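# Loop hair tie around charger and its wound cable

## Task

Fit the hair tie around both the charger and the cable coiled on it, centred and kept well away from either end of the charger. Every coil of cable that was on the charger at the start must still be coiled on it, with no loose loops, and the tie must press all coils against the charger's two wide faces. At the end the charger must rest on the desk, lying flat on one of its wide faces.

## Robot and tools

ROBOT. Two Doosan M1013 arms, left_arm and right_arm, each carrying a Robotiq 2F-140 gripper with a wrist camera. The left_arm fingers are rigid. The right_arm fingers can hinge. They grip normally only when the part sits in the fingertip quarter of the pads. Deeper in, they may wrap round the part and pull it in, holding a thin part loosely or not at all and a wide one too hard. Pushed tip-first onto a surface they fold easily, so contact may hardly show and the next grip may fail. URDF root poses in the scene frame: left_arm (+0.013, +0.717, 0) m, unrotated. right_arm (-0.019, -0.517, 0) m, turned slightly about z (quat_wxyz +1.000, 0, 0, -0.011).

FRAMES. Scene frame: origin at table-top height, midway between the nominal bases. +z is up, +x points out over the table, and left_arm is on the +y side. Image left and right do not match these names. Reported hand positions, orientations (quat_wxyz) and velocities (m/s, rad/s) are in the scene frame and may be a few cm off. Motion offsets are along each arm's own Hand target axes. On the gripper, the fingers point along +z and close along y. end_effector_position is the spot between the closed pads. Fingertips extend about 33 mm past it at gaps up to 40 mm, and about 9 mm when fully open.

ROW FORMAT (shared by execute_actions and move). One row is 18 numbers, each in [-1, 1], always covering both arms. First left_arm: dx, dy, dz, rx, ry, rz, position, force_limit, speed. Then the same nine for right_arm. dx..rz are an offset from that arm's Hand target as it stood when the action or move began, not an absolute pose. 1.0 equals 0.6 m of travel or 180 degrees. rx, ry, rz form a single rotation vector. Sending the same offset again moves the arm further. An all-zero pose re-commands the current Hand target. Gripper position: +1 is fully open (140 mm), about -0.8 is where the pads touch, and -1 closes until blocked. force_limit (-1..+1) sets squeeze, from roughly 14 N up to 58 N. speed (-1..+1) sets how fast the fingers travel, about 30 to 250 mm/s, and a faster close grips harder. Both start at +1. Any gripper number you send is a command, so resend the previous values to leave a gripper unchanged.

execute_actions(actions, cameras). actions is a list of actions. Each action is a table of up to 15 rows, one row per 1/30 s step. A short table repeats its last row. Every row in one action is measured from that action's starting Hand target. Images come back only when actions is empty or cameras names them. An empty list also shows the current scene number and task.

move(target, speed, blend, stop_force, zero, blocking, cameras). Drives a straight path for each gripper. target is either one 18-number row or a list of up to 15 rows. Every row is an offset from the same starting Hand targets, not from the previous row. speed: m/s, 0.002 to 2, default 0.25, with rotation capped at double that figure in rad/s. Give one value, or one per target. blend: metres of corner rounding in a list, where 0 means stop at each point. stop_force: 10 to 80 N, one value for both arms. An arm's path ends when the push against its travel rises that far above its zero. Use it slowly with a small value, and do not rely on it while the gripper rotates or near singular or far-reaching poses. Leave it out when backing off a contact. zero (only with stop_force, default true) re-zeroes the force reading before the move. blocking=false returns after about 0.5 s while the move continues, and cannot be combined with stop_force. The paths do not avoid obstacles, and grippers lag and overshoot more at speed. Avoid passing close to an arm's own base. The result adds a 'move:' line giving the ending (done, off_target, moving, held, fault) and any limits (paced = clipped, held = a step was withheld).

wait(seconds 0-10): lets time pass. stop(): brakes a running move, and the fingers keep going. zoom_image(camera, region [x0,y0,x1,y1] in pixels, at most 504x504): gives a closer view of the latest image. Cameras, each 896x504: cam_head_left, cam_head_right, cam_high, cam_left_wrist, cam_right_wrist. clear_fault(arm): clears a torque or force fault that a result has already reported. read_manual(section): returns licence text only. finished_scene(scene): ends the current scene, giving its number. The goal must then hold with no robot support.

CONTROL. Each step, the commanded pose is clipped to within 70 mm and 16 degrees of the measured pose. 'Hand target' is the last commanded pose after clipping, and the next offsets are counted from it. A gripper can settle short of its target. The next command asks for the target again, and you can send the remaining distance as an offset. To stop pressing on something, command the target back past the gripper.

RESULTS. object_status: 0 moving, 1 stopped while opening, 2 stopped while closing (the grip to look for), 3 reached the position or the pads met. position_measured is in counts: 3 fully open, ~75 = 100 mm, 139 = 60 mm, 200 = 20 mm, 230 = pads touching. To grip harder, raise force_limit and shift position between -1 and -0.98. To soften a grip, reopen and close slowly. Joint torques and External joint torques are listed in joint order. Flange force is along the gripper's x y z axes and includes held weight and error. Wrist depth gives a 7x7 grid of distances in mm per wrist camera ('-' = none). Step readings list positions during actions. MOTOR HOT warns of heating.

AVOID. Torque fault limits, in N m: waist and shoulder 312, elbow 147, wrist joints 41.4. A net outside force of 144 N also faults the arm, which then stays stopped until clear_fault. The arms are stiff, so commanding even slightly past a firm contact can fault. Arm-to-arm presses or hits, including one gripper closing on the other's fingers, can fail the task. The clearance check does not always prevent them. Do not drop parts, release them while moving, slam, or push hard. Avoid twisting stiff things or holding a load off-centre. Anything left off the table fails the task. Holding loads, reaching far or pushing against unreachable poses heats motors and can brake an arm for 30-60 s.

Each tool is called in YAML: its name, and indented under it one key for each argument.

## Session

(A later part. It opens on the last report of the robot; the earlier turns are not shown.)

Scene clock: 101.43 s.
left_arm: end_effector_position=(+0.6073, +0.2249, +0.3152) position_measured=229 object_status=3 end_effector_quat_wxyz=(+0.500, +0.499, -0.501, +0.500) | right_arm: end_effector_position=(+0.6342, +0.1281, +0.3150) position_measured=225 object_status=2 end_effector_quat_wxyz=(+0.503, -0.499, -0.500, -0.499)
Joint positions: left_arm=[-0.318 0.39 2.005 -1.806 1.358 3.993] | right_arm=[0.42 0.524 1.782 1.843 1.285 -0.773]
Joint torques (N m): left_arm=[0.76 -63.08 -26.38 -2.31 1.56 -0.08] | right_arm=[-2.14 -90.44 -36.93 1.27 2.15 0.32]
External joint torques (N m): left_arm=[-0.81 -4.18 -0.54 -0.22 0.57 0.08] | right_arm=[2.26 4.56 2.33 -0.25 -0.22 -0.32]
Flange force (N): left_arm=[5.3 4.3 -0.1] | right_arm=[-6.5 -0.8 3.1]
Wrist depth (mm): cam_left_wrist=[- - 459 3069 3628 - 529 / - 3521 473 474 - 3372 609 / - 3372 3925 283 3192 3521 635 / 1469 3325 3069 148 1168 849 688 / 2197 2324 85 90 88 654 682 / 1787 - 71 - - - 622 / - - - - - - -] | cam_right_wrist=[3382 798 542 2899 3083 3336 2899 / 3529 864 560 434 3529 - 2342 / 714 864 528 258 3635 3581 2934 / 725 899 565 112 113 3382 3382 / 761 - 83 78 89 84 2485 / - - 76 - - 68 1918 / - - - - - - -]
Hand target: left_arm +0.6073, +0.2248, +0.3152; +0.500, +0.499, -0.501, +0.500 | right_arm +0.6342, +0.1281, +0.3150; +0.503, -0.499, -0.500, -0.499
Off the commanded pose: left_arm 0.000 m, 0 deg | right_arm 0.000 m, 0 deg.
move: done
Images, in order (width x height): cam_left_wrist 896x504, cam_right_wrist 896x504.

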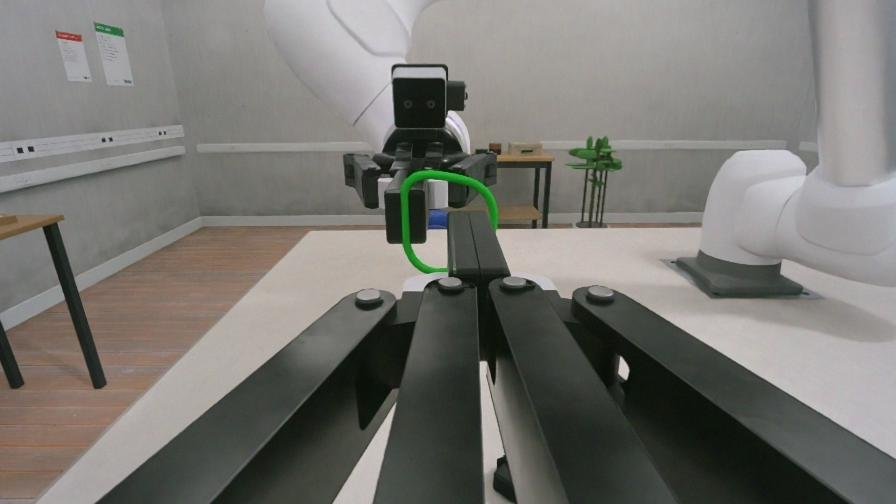

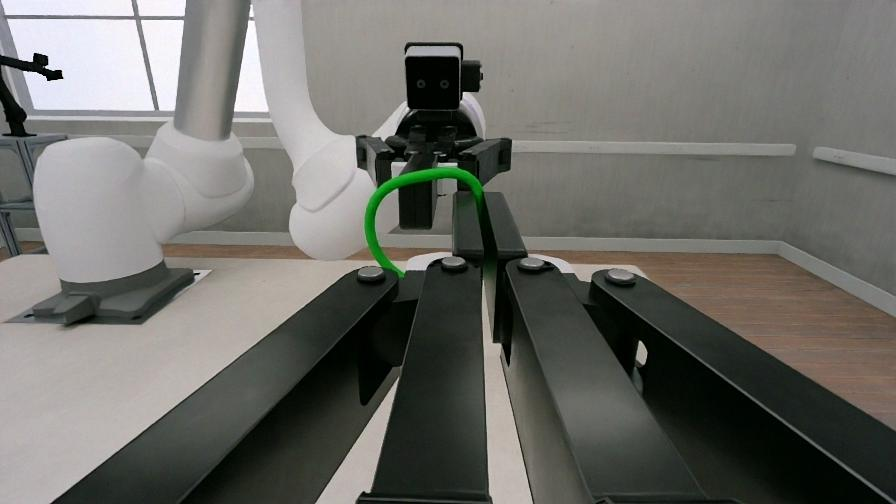

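move:
  target: [-0.0023,-0.009,0,0,0,0,-0.8,1,0,0,0,0,0,0,0,-1,-0.5,-0.9]
  speed: 0.05

move:
  target: [0,0,0.05,0,0,0,-0.8,1,0,0,0,0,0,0,0,-1,-0.5,-0.9]
  speed: 0.05
  stop_force: 12
  cameras: ["cam_left_wrist","cam_right_wrist"]

zoom_image:
  camera: "cam_left_wrist"
  region: [380, 120, 560, 300]

zoom_image:
  camera: "cam_right_wrist"
  region: [340, 120, 540, 280]

Scene clock: 102.70 s.
left_arm: end_effector_position=(+0.6127, +0.2248, +0.3138) position_measured=229 object_status=3 end_effector_quat_wxyz=(+0.500, +0.499, -0.501, +0.500) | right_arm: end_effector_position=(+0.6342, +0.1281, +0.3150) position_measured=225 object_status=2 end_effector_quat_wxyz=(+0.503, -0.499, -0.500, -0.499)
Joint positions: left_arm=[-0.315 0.399 1.995 -1.803 1.36 3.991] | right_arm=[0.42 0.524 1.782 1.843 1.285 -0.773]
Joint torques (N m): left_arm=[1.63 -63.68 -26.63 -2.26 1.63 -0.03] | right_arm=[-1.61 -90.13 -36.89 1.14 2.16 0.39]
External joint torques (N m): left_arm=[-1.71 -4.57 -0.31 -0.27 0.51 0.03] | right_arm=[1.48 4.25 2.28 -0.09 -0.24 -0.39]
Flange force (N): left_arm=[5.7 5.7 1.1] | right_arm=[-6.3 -0.8 2.1]
Wrist depth (mm): cam_left_wrist=[2574 2443 452 524 - - 534 / 2920 3925 477 476 - - 569 / 2394 3683 - 272 2660 3628 649 / 3031 3150 5094 137 - 907 692 / 2370 2347 85 90 88 762 - / 1760 - 71 - - - - / - - - - - - -] | cam_right_wrist=[3163 804 548 - - - 2934 / 3247 854 547 448 3690 - 2591 / 708 854 534 264 3747 3006 2736 / 740 951 568 112 114 3163 3336 / 692 - 83 78 89 84 2485 / - - 76 - - 68 1918 / - - - - - - -]
Hand target: left_arm +0.6127, +0.2248, +0.3138; +0.500, +0.499, -0.501, +0.500 | right_arm +0.6342, +0.1281, +0.3150; +0.503, -0.499, -0.500, -0.499
Off the commanded pose: left_arm 0.000 m, 0 deg | right_arm 0.000 m, 0 deg.
move: done

Scene clock: 104.00 s.
left_arm: end_effector_position=(+0.6126, +0.1948, +0.3138) position_measured=229 object_status=3 end_effector_quat_wxyz=(+0.500, +0.499, -0.501, +0.500) | right_arm: end_effector_position=(+0.6342, +0.1281, +0.3150) position_measured=225 object_status=2 end_effector_quat_wxyz=(+0.503, -0.499, -0.500, -0.499)
Joint positions: left_arm=[-0.36 0.409 1.979 -1.837 1.328 3.992] | right_arm=[0.42 0.524 1.782 1.843 1.285 -0.773]
Joint torques (N m): left_arm=[1.43 -65.22 -26.88 -2.35 1.61 -0.04] | right_arm=[-1.73 -89.67 -36.88 1.25 2.07 0.3]
External joint torques (N m): left_arm=[-1.43 -4.38 -0.57 -0.29 0.52 0.04] | right_arm=[1.78 3.82 2.31 -0.22 -0.15 -0.3]
Flange force (N): left_arm=[5.5 4.9 0.7] | right_arm=[-5.7 -1.3 2.1]
Wrist depth (mm): cam_left_wrist=[2690 - 428 476 - 3192 523 / - 3325 451 452 3420 - 566 / 2324 3521 3741 275 3470 753 651 / 2280 3150 2784 149 - 893 684 / 2197 2418 85 91 88 734 - / 1686 - 71 - - - - / - - - - - - -] | cam_right_wrist=[2934 820 499 - - - - / 3479 854 3430 410 3006 - - / 708 851 507 238 5073 3382 3006 / 736 867 529 117 4059 3805 3581 / 702 773 83 78 89 83 2485 / - - 76 - - 68 1903 / - - - - - - -]
Hand target: left_arm +0.6126, +0.1948, +0.3138; +0.500, +0.499, -0.501, +0.500 | right_arm +0.6342, +0.1281, +0.3150; +0.503, -0.499, -0.500, -0.499
Off the commanded pose: left_arm 0.000 m, 0 deg | right_arm 0.000 m, 0 deg.
move: done
Images, in order (width x height): cam_left_wrist 896x504, cam_right_wrist 896x504.

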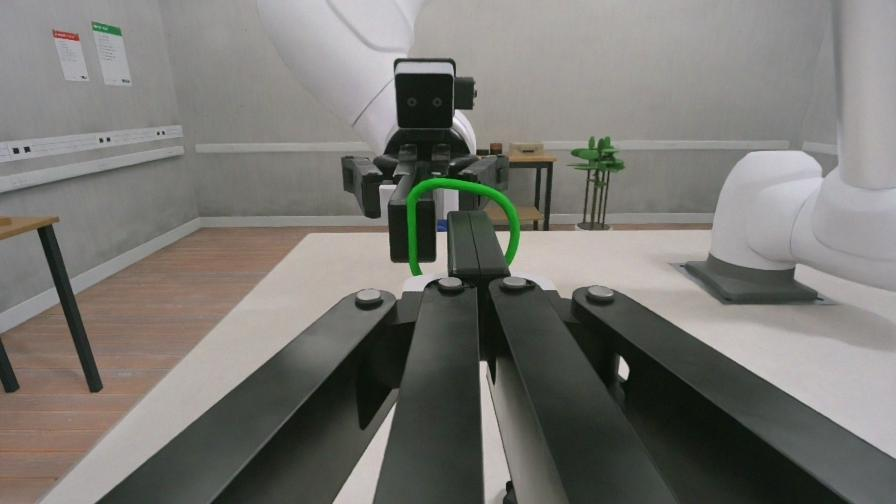

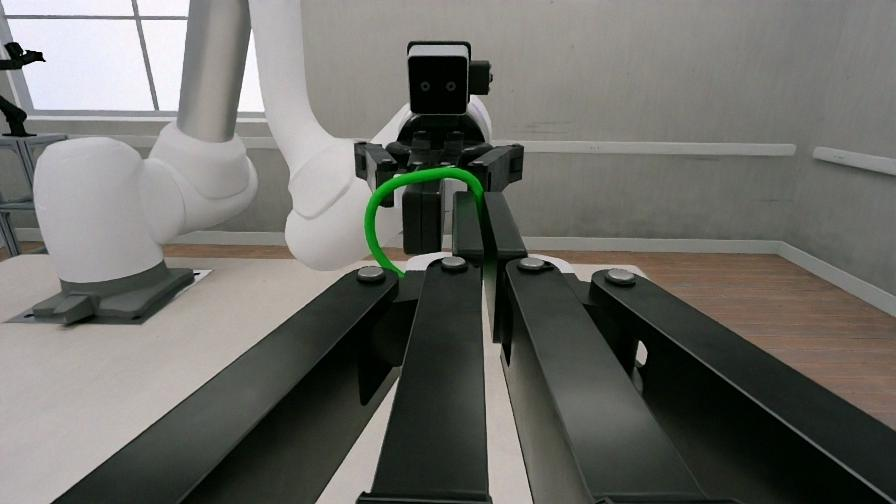

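Scaled by 2.800.

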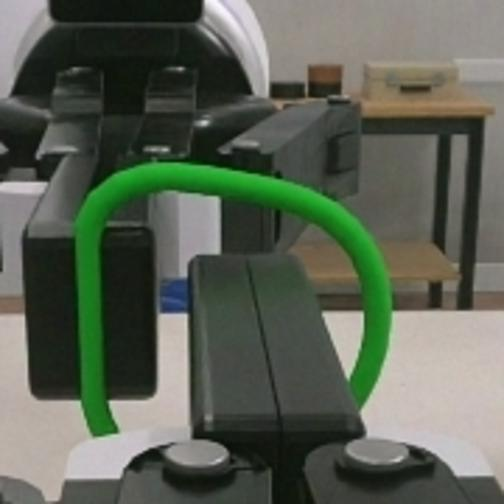

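Scaled by 2.520.

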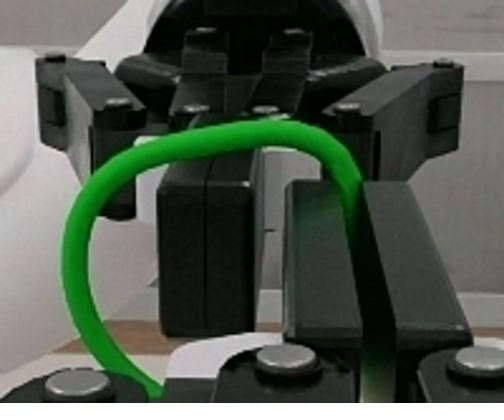

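move:
  target:
    - [0,0.007,0,0,0,0,-0.8,1,0,0,0,0,0,0,0,-1,-0.5,-0.9]
    - [0,0.007,0.05,0,0,0,-0.8,1,0,0,0,0,0,0,0,-1,-0.5,-0.9]
  speed: 0.05
  cameras: ["cam_left_wrist","cam_right_wrist"]

zoom_image:
  camera: "cam_left_wrist"
  region: [380, 120, 560, 300]

zoom_image:
  camera: "cam_right_wrist"
  region: [340, 120, 540, 280]

Scene clock: 105.93 s.
left_arm: end_effector_position=(+0.6083, +0.1649, +0.3138) position_measured=229 object_status=3 end_effector_quat_wxyz=(+0.500, +0.499, -0.501, +0.500) | right_arm: end_effector_position=(+0.6342, +0.1281, +0.3150) position_measured=225 object_status=2 end_effector_quat_wxyz=(+0.503, -0.499, -0.500, -0.499)
Joint positions: left_arm=[-0.407 0.415 1.968 -1.872 1.296 3.997] | right_arm=[0.42 0.524 1.782 1.843 1.285 -0.773]
Joint torques (N m): left_arm=[1.55 -65.78 -27.25 -2.48 1.57 0] | right_arm=[-2.41 -89.71 -37 1.2 2.06 0.3]
External joint torques (N m): left_arm=[-1.6 -4.61 -0.41 -0.22 0.58 0] | right_arm=[2.45 3.84 2.39 -0.17 -0.14 -0.3]
Flange force (N): left_arm=[5.7 5.5 0.3] | right_arm=[-5.7 -1.8 2.9]
Wrist depth (mm): cam_left_wrist=[- - 404 3470 4694 3372 518 / 2574 - 420 432 6471 - 3862 / 2817 3573 292 275 3372 3800 704 / 1515 2956 2993 142 - 823 676 / 2082 2394 85 91 88 785 - / 1856 - 71 - - - - / - - - - - - -] | cam_right_wrist=[3204 778 496 - - - 3336 / 3336 846 508 418 2970 - - / 706 837 480 222 3529 3291 3581 / 731 849 492 129 3529 3291 3805 / 692 - 83 78 89 83 2563 / 585 - 76 - - 68 1964 / - - - - - - -]
Hand target: left_arm +0.6083, +0.1648, +0.3138; +0.500, +0.499, -0.501, +0.500 | right_arm +0.6342, +0.1281, +0.3150; +0.503, -0.499, -0.500, -0.499
Off the commanded pose: left_arm 0.000 m, 0 deg | right_arm 0.000 m, 0 deg.
move: done
Images, in order (width x height): cam_left_wrist 896x504, cam_right_wrist 896x504.

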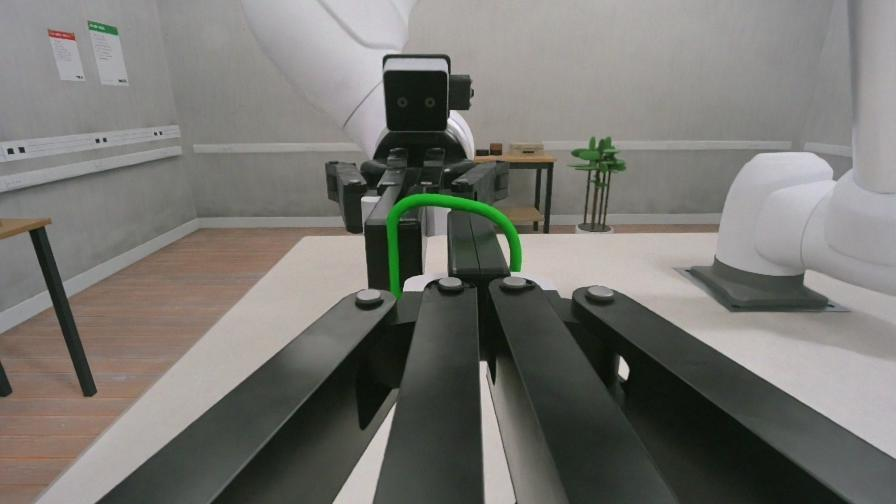

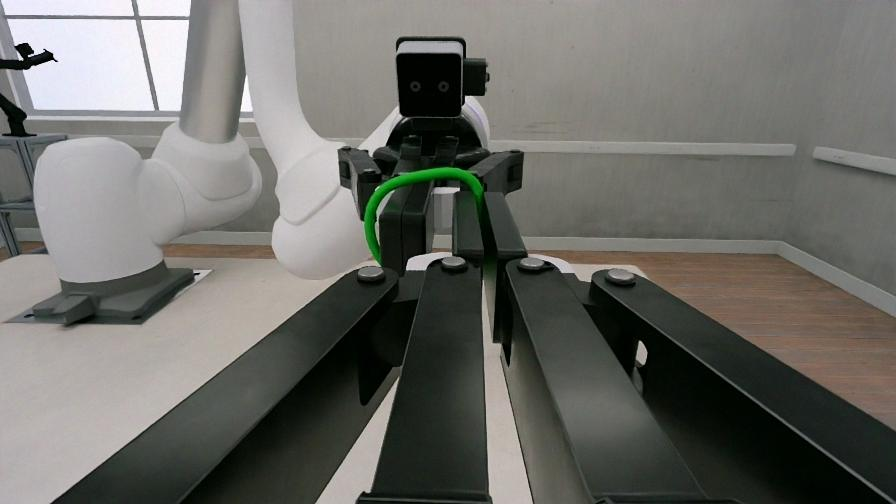

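Scaled by 2.800.

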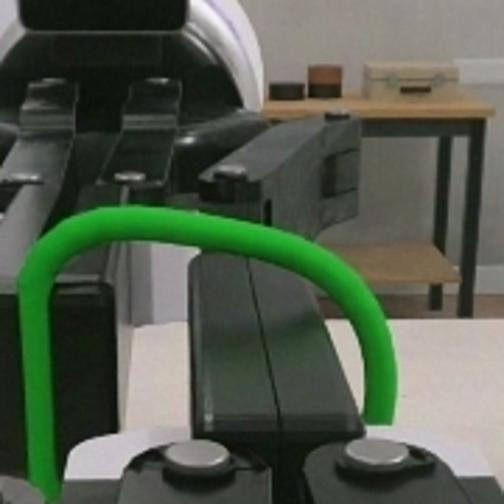

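Scaled by 2.520.

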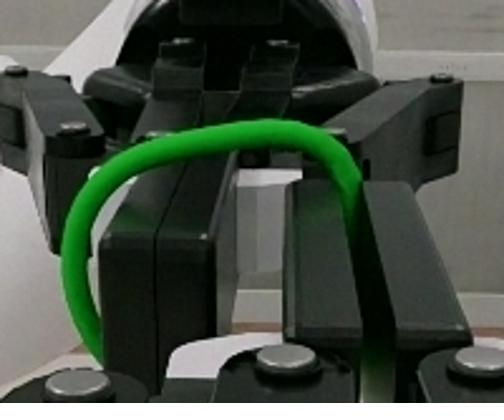

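move:
  target:
    - [0,0,0,0,0,0,-0.8,1,0,0,0,0,0,0,0,-0.68,-0.5,-1]
    - [0,0,0,0,0,0,-0.8,1,0,-0.012,0,0,0,0,0,-0.68,-0.5,-1]
  speed: 0.03
  cameras: ["cam_left_wrist","cam_right_wrist"]

zoom_image:
  camera: "cam_left_wrist"
  region: [380, 120, 560, 300]

zoom_image:
  camera: "cam_right_wrist"
  region: [340, 120, 540, 280]

Scene clock: 107.60 s.
left_arm: end_effector_position=(+0.6083, +0.1648, +0.3138) position_measured=229 object_status=3 end_effector_quat_wxyz=(+0.500, +0.499, -0.501, +0.500) | right_arm: end_effector_position=(+0.6342, +0.1281, +0.3078) position_measured=214 object_status=3 end_effector_quat_wxyz=(+0.503, -0.499, -0.500, -0.499)
Joint positions: left_arm=[-0.407 0.415 1.968 -1.872 1.296 3.997] | right_arm=[0.42 0.532 1.785 1.846 1.288 -0.784]
Joint torques (N m): left_arm=[1.76 -65.74 -27.36 -2.44 1.59 -0.03] | right_arm=[-2.11 -90.57 -36.88 1.15 2.11 0.36]
External joint torques (N m): left_arm=[-1.73 -4.75 -0.16 -0.25 0.56 0.03] | right_arm=[2.06 4.29 2.58 -0.14 -0.17 -0.36]
Flange force (N): left_arm=[5.7 6.2 0.3] | right_arm=[-6.4 -1.6 2.5]
Wrist depth (mm): cam_left_wrist=[2259 3862 406 - 3109 - 508 / - 3470 428 443 - - - / 2494 4128 3573 291 3683 - 692 / 2547 3069 201 135 935 871 686 / 2138 2177 85 91 90 702 790 / 1710 - 71 - - - - / - - - - - - -] | cam_right_wrist=[3083 776 495 - - 3247 3006 / 3163 854 506 327 - - 3291 / - 846 476 178 - - 3336 / 740 870 499 129 3382 3163 3291 / 714 - - 78 89 83 2297 / 574 - - - - 68 1888 / - - - - - 65 -]
Hand target: left_arm +0.6083, +0.1648, +0.3138; +0.500, +0.499, -0.501, +0.500 | right_arm +0.6342, +0.1281, +0.3078; +0.503, -0.499, -0.500, -0.499
Off the commanded pose: left_arm 0.000 m, 0 deg | right_arm 0.000 m, 0 deg.
move: done
Images, in order (width x height): cam_left_wrist 896x504, cam_right_wrist 896x504.

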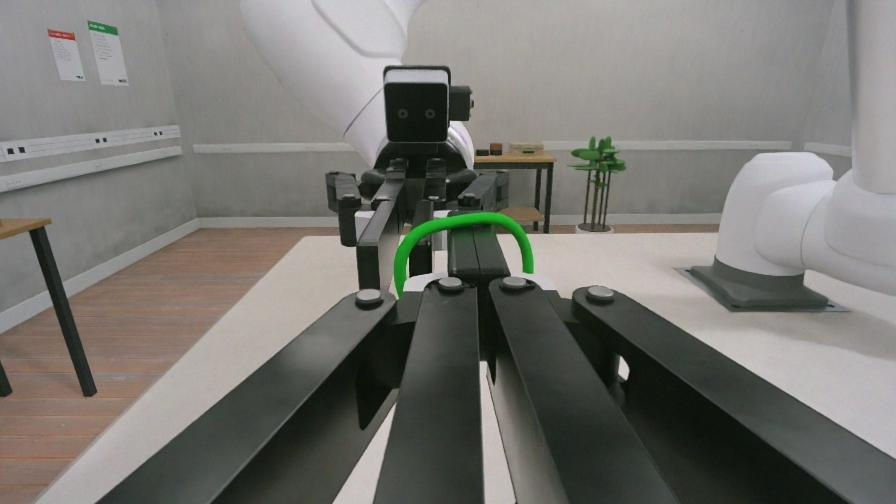

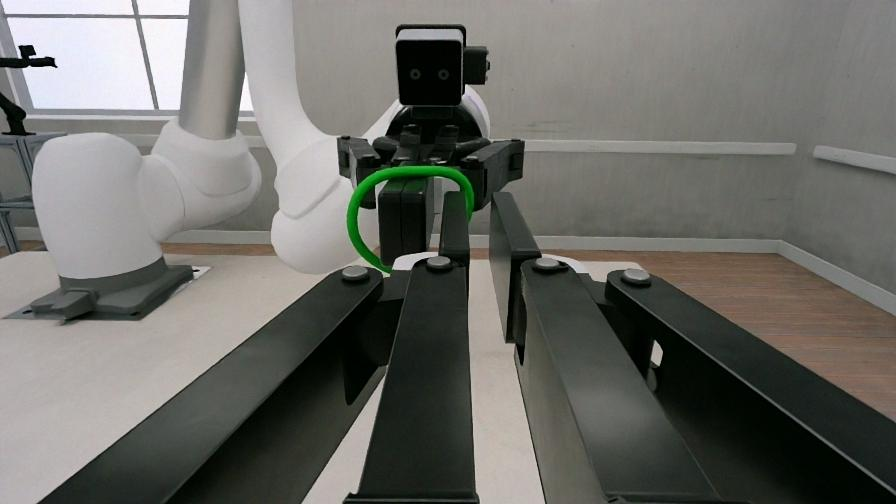

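Scaled by 2.800.

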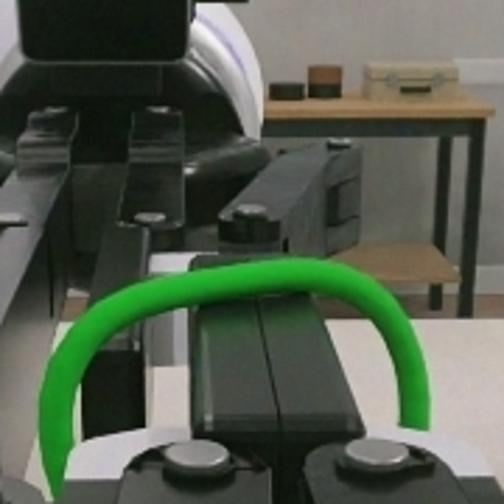

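Scaled by 2.520.

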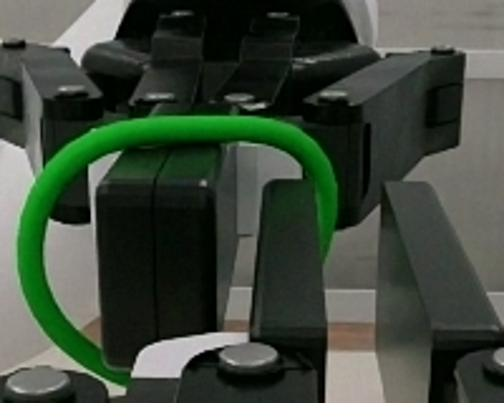

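Loop rests on the left fingers. Retract right slowly a bit.

move:
  target: [0,0,0,0,0,0,-0.8,1,0,0,0,-0.2,0,0,0,-0.68,-0.5,-1]
  speed: 0.08
  cameras: ["cam_left_wrist","cam_right_wrist"]

zoom_image:
  camera: "cam_left_wrist"
  region: [380, 120, 560, 300]

zoom_image:
  camera: "cam_right_wrist"
  region: [340, 120, 540, 280]

Scene clock: 109.60 s.
left_arm: end_effector_position=(+0.6083, +0.1648, +0.3138) position_measured=229 object_status=3 end_effector_quat_wxyz=(+0.500, +0.499, -0.501, +0.500) | right_arm: end_effector_position=(+0.6348, +0.0082, +0.3075) position_measured=214 object_status=3 end_effector_quat_wxyz=(+0.503, -0.499, -0.500, -0.499)
Joint positions: left_arm=[-0.407 0.415 1.968 -1.872 1.296 3.997] | right_arm=[0.257 0.481 1.875 1.736 1.411 -0.796]
Joint torques (N m): left_arm=[2.09 -65.69 -27.27 -2.48 1.64 -0.04] | right_arm=[-0.79 -83.93 -35.22 1.54 2.09 0.31]
External joint torques (N m): left_arm=[-2.07 -4.71 -0.39 -0.22 0.5 0.04] | right_arm=[0.87 3.49 2.23 -0.15 -0.12 -0.32]
Flange force (N): left_arm=[5.7 6.0 1.0] | right_arm=[-5.7 -0.9 1.1]
Wrist depth (mm): cam_left_wrist=[- 3150 507 503 4128 - 527 / 2631 - 549 545 3372 - 549 / 2394 3925 3420 392 3192 - 615 / 2347 3150 1019 136 1146 849 642 / 2177 2494 85 91 88 673 676 / 1722 - 71 - - - 577 / - - - - - - -] | cam_right_wrist=[3204 3336 618 - - - - / 3336 970 617 448 - - - / 2865 905 597 309 3479 3529 - / 1015 854 688 112 1028 3747 3006 / 712 - - 78 89 83 2563 / 574 - - - - 67 1903 / - - - - - 65 -]
Hand target: left_arm +0.6083, +0.1648, +0.3138; +0.500, +0.499, -0.501, +0.500 | right_arm +0.6349, +0.0081, +0.3075; +0.503, -0.499, -0.500, -0.499
Off the commanded pose: left_arm 0.000 m, 0 deg | right_arm 0.000 m, 0 deg.
move: done
Images, in order (width x height): cam_left_wrist 896x504, cam_right_wrist 896x504.

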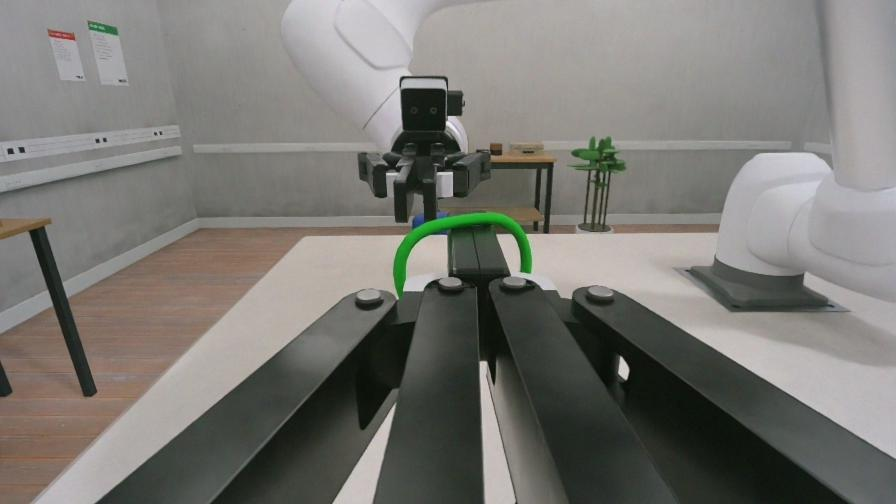

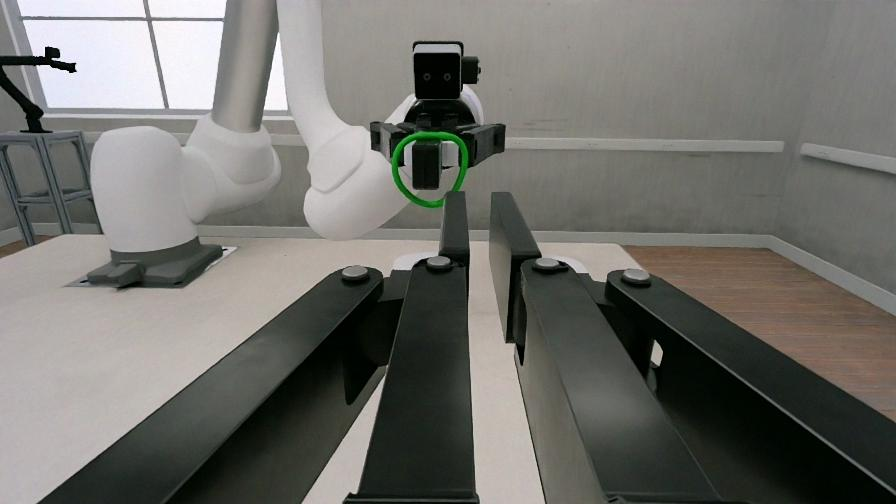

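Scaled by 2.800.

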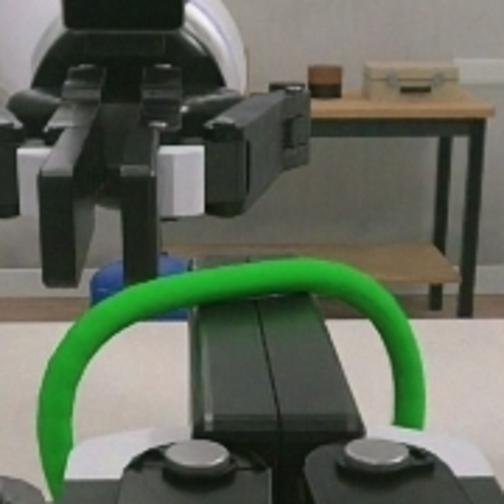

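Scaled by 2.520.

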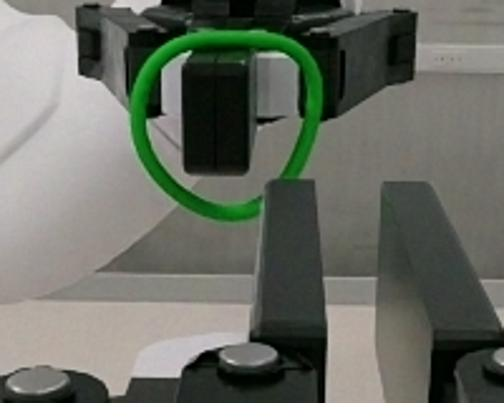

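move:
  target:
    - [0,0,0,0,0,0,-0.33,1,-0.9,0,0,-0.05,0,0,0,-0.68,-0.5,-1]
    - [0,0,0,0,0,0,0.06,1,-0.9,0,0,-0.05,0,0,0,-0.68,-0.5,-1]
  speed: 0.1
  cameras: ["cam_left_wrist","cam_right_wrist"]

zoom_image:
  camera: "cam_right_wrist"
  region: [340, 80, 540, 220]

Scene clock: 112.00 s.
left_arm: end_effector_position=(+0.6083, +0.1648, +0.3138) position_measured=122 object_status=0 end_effector_quat_wxyz=(+0.500, +0.499, -0.501, +0.500) | right_arm: end_effector_position=(+0.6350, -0.0219, +0.3075) position_measured=214 object_status=3 end_effector_quat_wxyz=(+0.503, -0.499, -0.500, -0.499)
Joint positions: left_arm=[-0.407 0.415 1.968 -1.872 1.296 3.997] | right_arm=[0.214 0.472 1.891 1.706 1.442 -0.799]
Joint torques (N m): left_arm=[1.39 -65.41 -27.1 -2.49 1.6 -0.09] | right_arm=[-1.86 -83.91 -34.93 1.62 2.18 0.31]
External joint torques (N m): left_arm=[-1.4 -5.05 -0.58 -0.21 0.54 0.08] | right_arm=[1.93 4.61 2.24 -0.12 -0.21 -0.31]
Flange force (N): left_arm=[6.2 5.6 0.0] | right_arm=[-7.1 0.1 3.1]
Wrist depth (mm): cam_left_wrist=[2394 4517 538 553 3109 3470 514 / 2547 3069 553 555 3420 - 553 / 2443 - - 371 2993 - 583 / 1400 3372 136 943 137 826 625 / 2418 88 91 - 127 92 83 / - 76 510 - - - - / - - 448 - 473 - -] | cam_right_wrist=[3291 3204 873 - - - - / 3382 3382 660 417 2619 - - / 2799 926 631 448 3529 4272 4970 / 3529 912 - 111 129 3581 2591 / 678 - - 78 89 83 2563 / - - - - - 67 1903 / - - - - - 65 -]
Hand target: left_arm +0.6083, +0.1648, +0.3138; +0.500, +0.499, -0.501, +0.500 | right_arm +0.6350, -0.0219, +0.3075; +0.503, -0.499, -0.500, -0.499
Off the commanded pose: left_arm 0.000 m, 0 deg | right_arm 0.000 m, 0 deg.
move: done
Images, in order (width x height): cam_left_wrist 896x504, cam_right_wrist 896x504.

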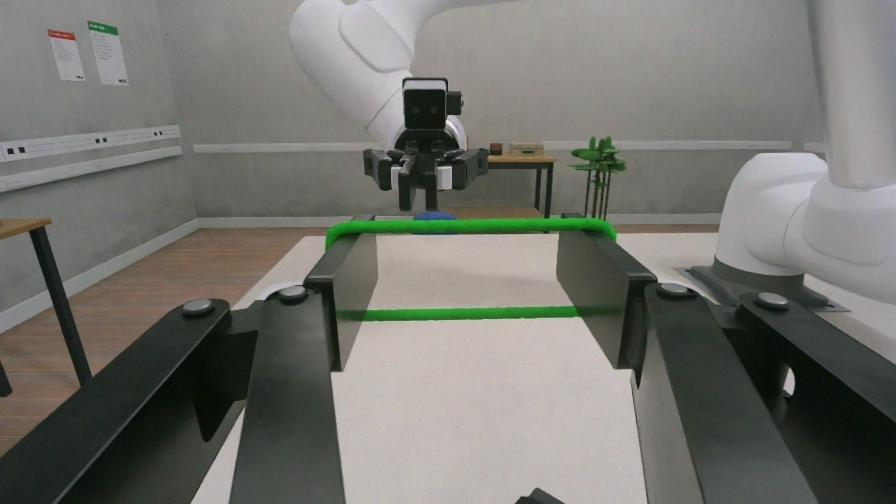

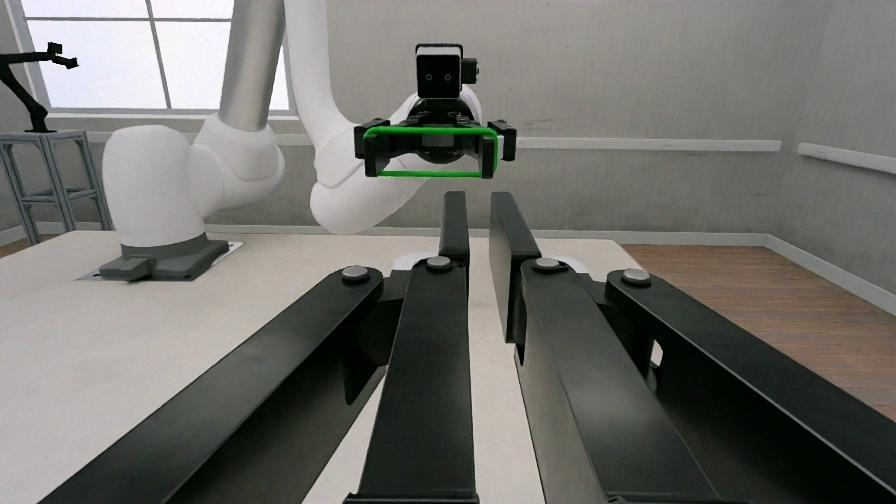

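Scaled by 2.520.

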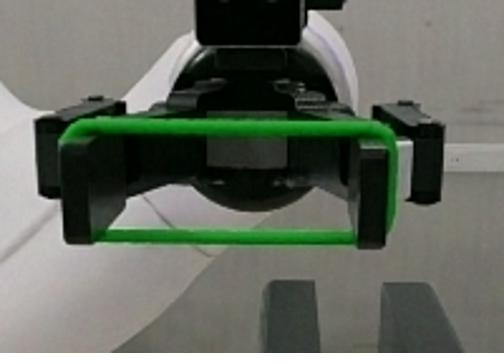

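move:
  target:
    - [0,0,-0.32,0,0,0,0.06,1,-0.9,0,0,0,0,0,0,-0.68,-0.5,-1]
    - [0,0,-0.32,0,0,0,0.06,1,-0.9,-0.146,-0.3,0.22,0.204,-0.469,-0.204,-0.68,-0.5,-1]
    - [0,0,-0.32,0,0,0,0.06,1,-0.9,-0.146,-0.3,0.22,0.204,-0.469,-0.204,0.25,-0.5,0]
  speed: 0.3
  cameras: ["cam_left_wrist","cam_right_wrist"]

Scene clock: 118.33 s.
left_arm: end_effector_position=(+0.6088, +0.3568, +0.3139) position_measured=122 object_status=3 end_effector_quat_wxyz=(+0.500, +0.499, -0.501, +0.500) | right_arm: end_effector_position=(+0.4541, +0.1093, +0.2206) position_measured=98 object_status=0 end_effector_quat_wxyz=(-0.002, +0.364, +0.931, +0.001)
Joint positions: left_arm=[-0.104 0.369 2.042 -1.646 1.503 3.986] | right_arm=[0.9 0.415 1.458 0.004 1.268 0.051]
Joint torques (N m): left_arm=[1.39 -58.79 -25.14 -1.84 1.53 -0.08] | right_arm=[-1.5 -84.97 -42.3 4.23 0.1 0.34]
External joint torques (N m): left_arm=[-1.4 -5.12 -0.59 -0.27 0.58 0.08] | right_arm=[1.35 3.99 2.64 -0.11 -0.11 -0.34]
Flange force (N): left_arm=[7.0 5.3 1.8] | right_arm=[1.3 0.0 5.2]
Wrist depth (mm): cam_left_wrist=[- 3470 4058 - 329 315 - / - 3280 3862 3683 3628 3031 767 / 2602 3990 3990 3573 341 907 780 / 2468 3573 136 965 139 965 867 / 2394 90 91 682 128 92 644 / - 76 540 587 - - - / - - - 453 - - -] | cam_right_wrist=[330 326 324 325 320 321 318 / 345 346 343 341 334 334 330 / 366 363 360 361 358 357 356 / 387 384 131 364 165 118 - / - 89 399 411 405 90 84 / - - 440 440 432 - 70 / - - 476 474 466 - -]
Hand target: left_arm +0.6088, +0.3568, +0.3139; +0.500, +0.499, -0.501, +0.500 | right_arm +0.4541, +0.1093, +0.2206; -0.002, +0.364, +0.931, +0.001
Off the commanded pose: left_arm 0.000 m, 0 deg | right_arm 0.000 m, 0 deg.
move: done
Images, in order (width x height): cam_left_wrist 896x504, cam_right_wrist 896x504.

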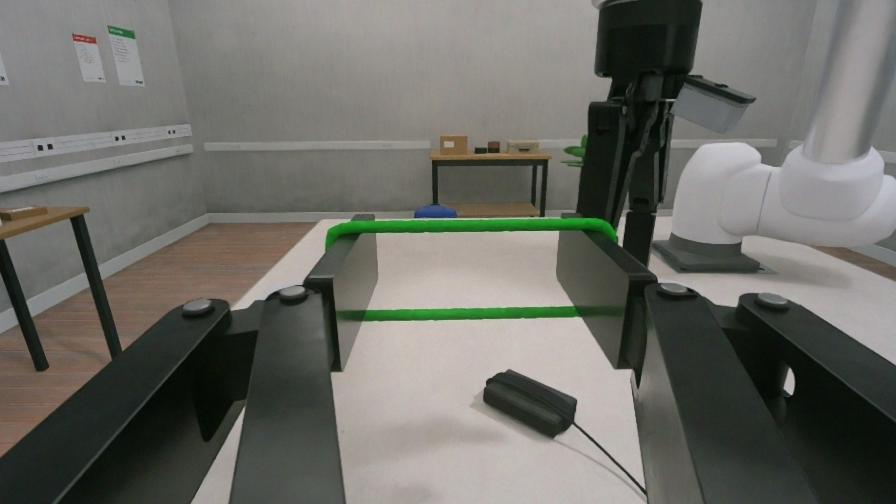

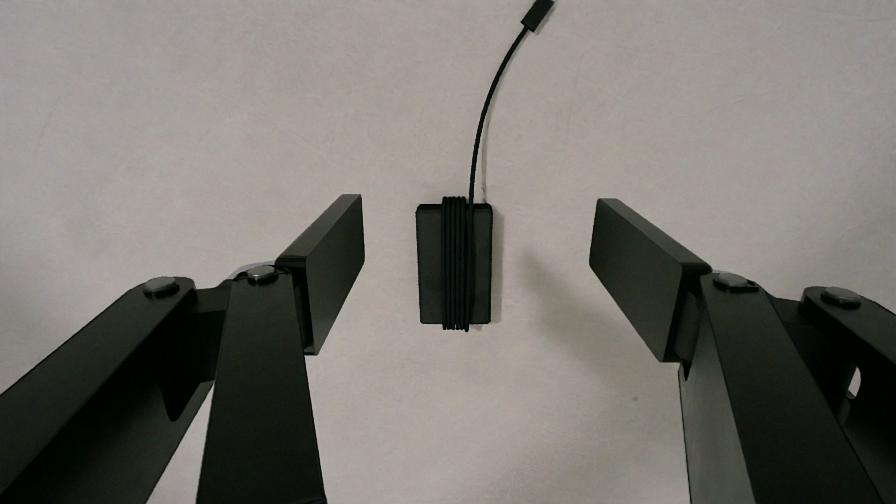

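move:
  target:
    - [0,0,0,0,0,0,0.06,1,-0.9,-0.0833,-0.0142,0.2,0,0,0,0.25,-0.5,0]
    - [0,0,0,0,0,0,0.06,1,-0.9,-0.0833,-0.0142,0.311,0,0,0,0.25,-0.5,0]
  speed: [0.2,0.08]
  cameras: ["cam_right_wrist"]

Scene clock: 120.90 s.
left_arm: end_effector_position=(+0.6088, +0.3568, +0.3139) position_measured=122 object_status=3 end_effector_quat_wxyz=(+0.500, +0.499, -0.501, +0.500) | right_arm: end_effector_position=(+0.4845, +0.0697, +0.0339) position_measured=98 object_status=3 end_effector_quat_wxyz=(-0.002, +0.364, +0.931, +0.001)
Joint positions: left_arm=[-0.104 0.369 2.042 -1.646 1.503 3.986] | right_arm=[0.837 0.531 1.65 0.005 0.96 -0.013]
Joint torques (N m): left_arm=[1.83 -59.5 -25.22 -1.85 1.55 -0.02] | right_arm=[-2.09 -89.89 -36.04 3.67 0.13 0.38]
External joint torques (N m): left_arm=[-1.88 -4.32 -0.3 -0.24 0.57 0.02] | right_arm=[2.35 3.89 2.02 -0.12 -0.13 -0.38]
Flange force (N): left_arm=[5.8 5.0 2.6] | right_arm=[2.5 0.5 5.1]
Wrist depth (mm): cam_left_wrist=[- 3521 - 3470 336 289 252 / - 3800 - 3372 344 290 252 / 2574 3192 - 2784 379 893 755 / 1856 4353 136 969 138 917 849 / 2394 85 91 706 128 92 83 / - 76 71 505 456 - - / - - - 463 448 - -] | cam_right_wrist=[153 153 152 152 152 151 150 / 164 162 161 160 159 159 158 / 173 172 169 168 167 168 167 / 183 180 131 148 150 174 178 / - 89 133 154 165 90 84 / - - 206 167 202 - 70 / - - 223 222 220 - -]
Hand target: left_arm +0.6088, +0.3568, +0.3139; +0.500, +0.499, -0.501, +0.500 | right_arm +0.4845, +0.0697, +0.0338; -0.002, +0.364, +0.931, +0.001
Off the commanded pose: left_arm 0.000 m, 0 deg | right_arm 0.000 m, 0 deg.
move: done
Images, in order (width x height): cam_right_wrist 896x504.

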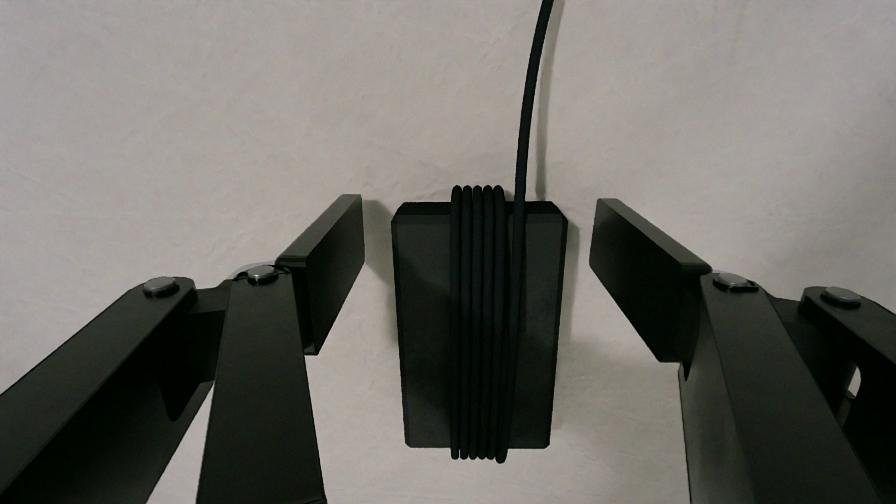

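move:
  target:
    - [0,0,0,0,0,0,0.06,1,-0.9,0,0,0,0,0,0,-1,0,-1]
  cameras: ["cam_right_wrist"]

Scene clock: 122.57 s.
left_arm: end_effector_position=(+0.6088, +0.3568, +0.3139) position_measured=122 object_status=3 end_effector_quat_wxyz=(+0.500, +0.499, -0.501, +0.500) | right_arm: end_effector_position=(+0.4845, +0.0697, +0.0338) position_measured=142 object_status=0 end_effector_quat_wxyz=(-0.002, +0.364, +0.931, +0.001)
Joint positions: left_arm=[-0.104 0.369 2.042 -1.646 1.503 3.986] | right_arm=[0.837 0.531 1.65 0.005 0.96 -0.013]
Joint torques (N m): left_arm=[1.99 -59.6 -25.26 -1.9 1.58 -0.05] | right_arm=[-2.02 -89.5 -36.23 3.62 0.15 0.28]
External joint torques (N m): left_arm=[-2 -4.48 -0.49 -0.21 0.54 0.05] | right_arm=[2.12 3.56 2.2 -0.08 -0.16 -0.28]
Flange force (N): left_arm=[6.1 4.8 2.8] | right_arm=[2.4 -0.3 4.9]
Wrist depth (mm): cam_left_wrist=[2850 3325 3280 3372 336 291 252 / 2494 2602 3925 - 343 290 251 / 2217 2547 3862 4434 380 871 762 / 2370 3109 136 993 138 954 837 / - 90 91 723 128 92 83 / - 76 71 533 465 - - / - - - 471 448 - -] | cam_right_wrist=[153 154 153 152 152 151 150 / 162 162 160 160 160 159 158 / 172 171 171 167 168 168 167 / 183 180 176 150 147 176 177 / 193 87 83 154 156 89 90 / - - - 169 175 64 71 / - - - 221 224 - 67]
Hand target: left_arm +0.6088, +0.3568, +0.3139; +0.500, +0.499, -0.501, +0.500 | right_arm +0.4845, +0.0697, +0.0338; -0.002, +0.364, +0.931, +0.001
Off the commanded pose: left_arm 0.000 m, 0 deg | right_arm 0.000 m, 0 deg.
move: done
Images, in order (width x height): cam_right_wrist 896x504.

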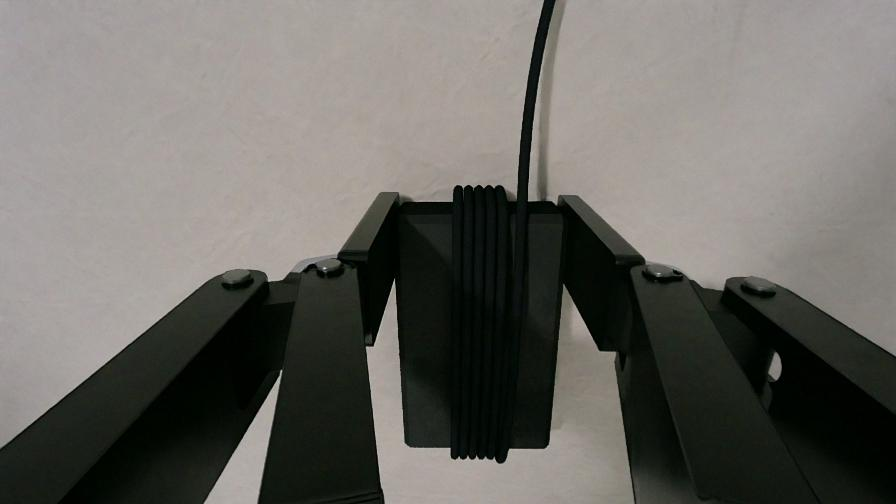

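move:
  target:
    - [0,0,0,0,0,0,0.06,1,-0.9,0,0,-0.1,0,0,0,-1,0,-1]
    - [0,0,0,0,0,0,0.06,1,-0.9,-0.0955,0.202,-0.5,0,0,-0.739,-1,0,-1]
  speed: [0.1,0.3]
  cameras: ["all"]

Scene clock: 128.20 s.
left_arm: end_effector_position=(+0.6088, +0.3568, +0.3139) position_measured=122 object_status=3 end_effector_quat_wxyz=(+0.500, +0.499, -0.501, +0.500) | right_arm: end_effector_position=(+0.6096, +0.1191, +0.3336) position_measured=142 object_status=2 end_effector_quat_wxyz=(+0.000, +0.709, -0.705, -0.002)
Joint positions: left_arm=[-0.104 0.369 2.042 -1.646 1.503 3.986] | right_arm=[0.773 0.57 1.016 0.004 1.556 -2.396]
Joint torques (N m): left_arm=[1.74 -59.59 -25.23 -1.94 1.52 -0.05] | right_arm=[-2.26 -103.65 -46.19 4.45 0.11 0.49]
External joint torques (N m): left_arm=[-1.7 -4.38 -0.44 -0.16 0.59 0.05] | right_arm=[2.22 6.95 4.72 -0.21 -0.08 -0.49]
Flange force (N): left_arm=[6.0 4.7 2.2] | right_arm=[-0.5 2.2 8.6]
Wrist depth (mm): cam_left_wrist=[2302 - 3325 327 3628 3235 623 / 2177 4886 3372 342 - - 700 / 2443 - 3235 357 3990 932 748 / 1535 3192 136 - 138 954 801 / 2602 90 91 734 128 92 92 / - 76 71 - - - - / - - 450 - - - -] | cam_right_wrist=[426 426 427 427 423 424 421 / 461 452 445 448 449 445 444 / 1368 474 477 474 472 466 470 / 1441 504 116 146 143 488 507 / 1513 86 83 150 147 89 90 / - - - 164 - 64 71 / - - - 624 - - 67]
Hand target: left_arm +0.6088, +0.3568, +0.3139; +0.500, +0.499, -0.501, +0.500 | right_arm +0.6097, +0.1191, +0.3336; +0.000, +0.709, -0.705, -0.002
Off the commanded pose: left_arm 0.000 m, 0 deg | right_arm 0.000 m, 0 deg.
move: done

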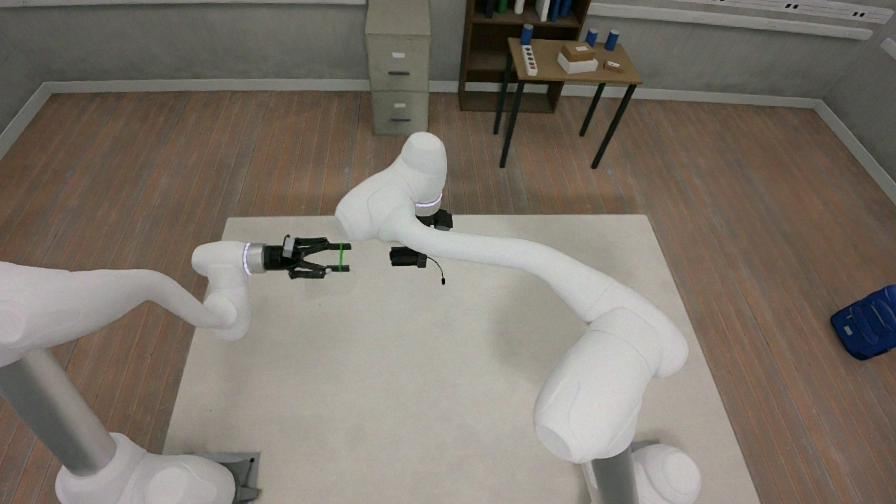

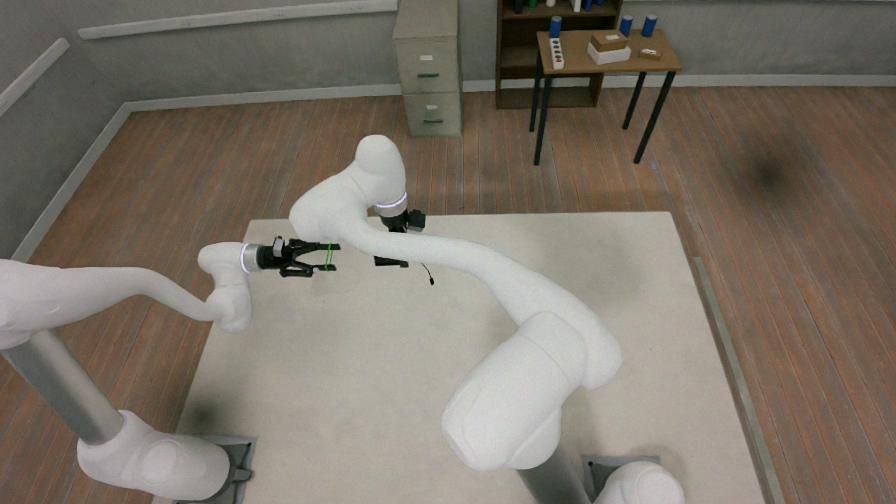

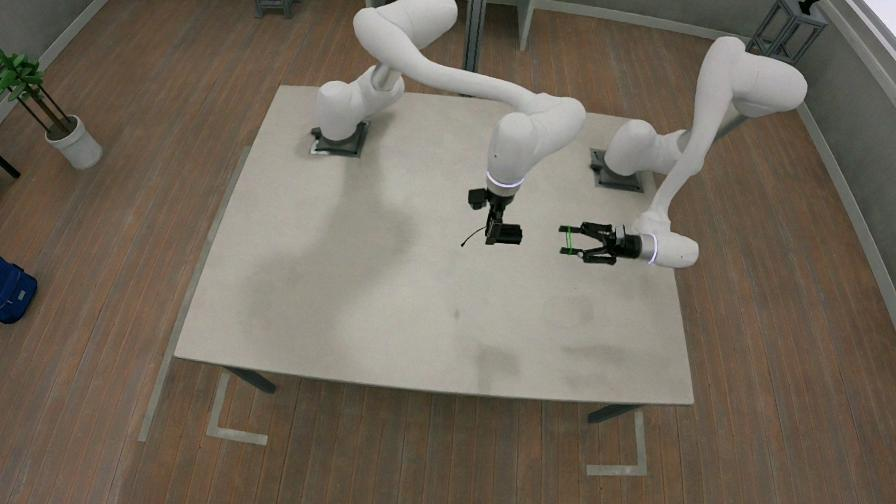

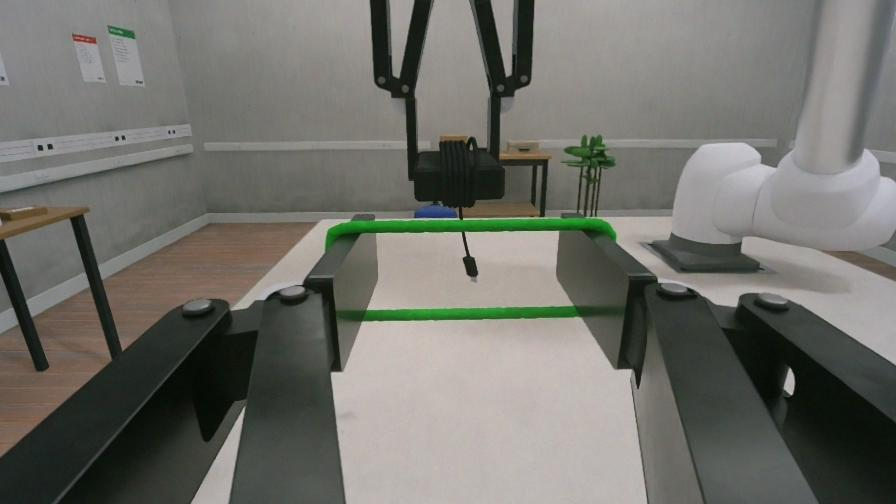

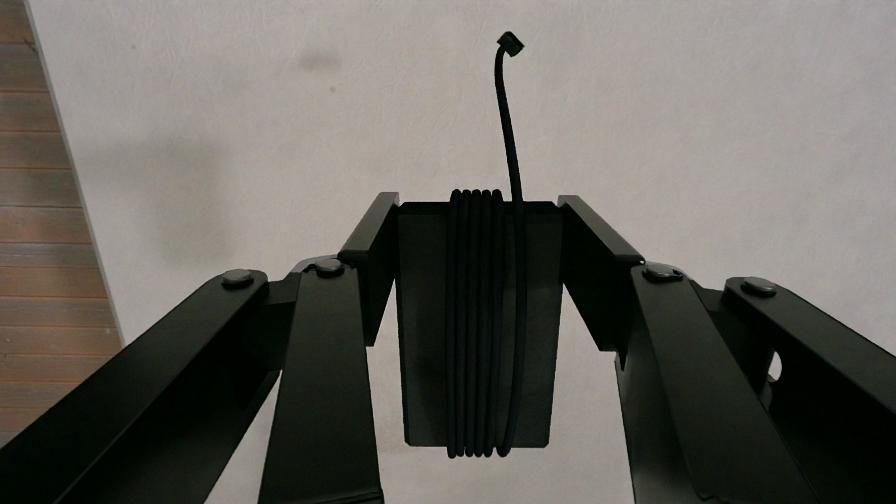

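zoom_image:
  camera: "cam_left_wrist"
  region: [320, 120, 620, 330]

Scaled by 1.680.

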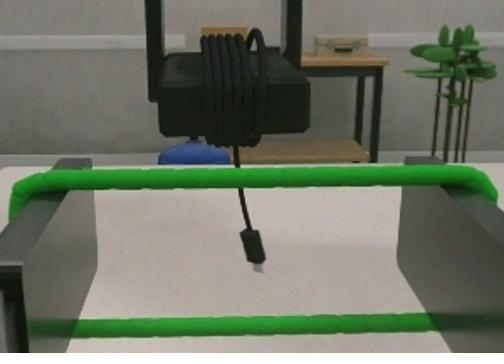

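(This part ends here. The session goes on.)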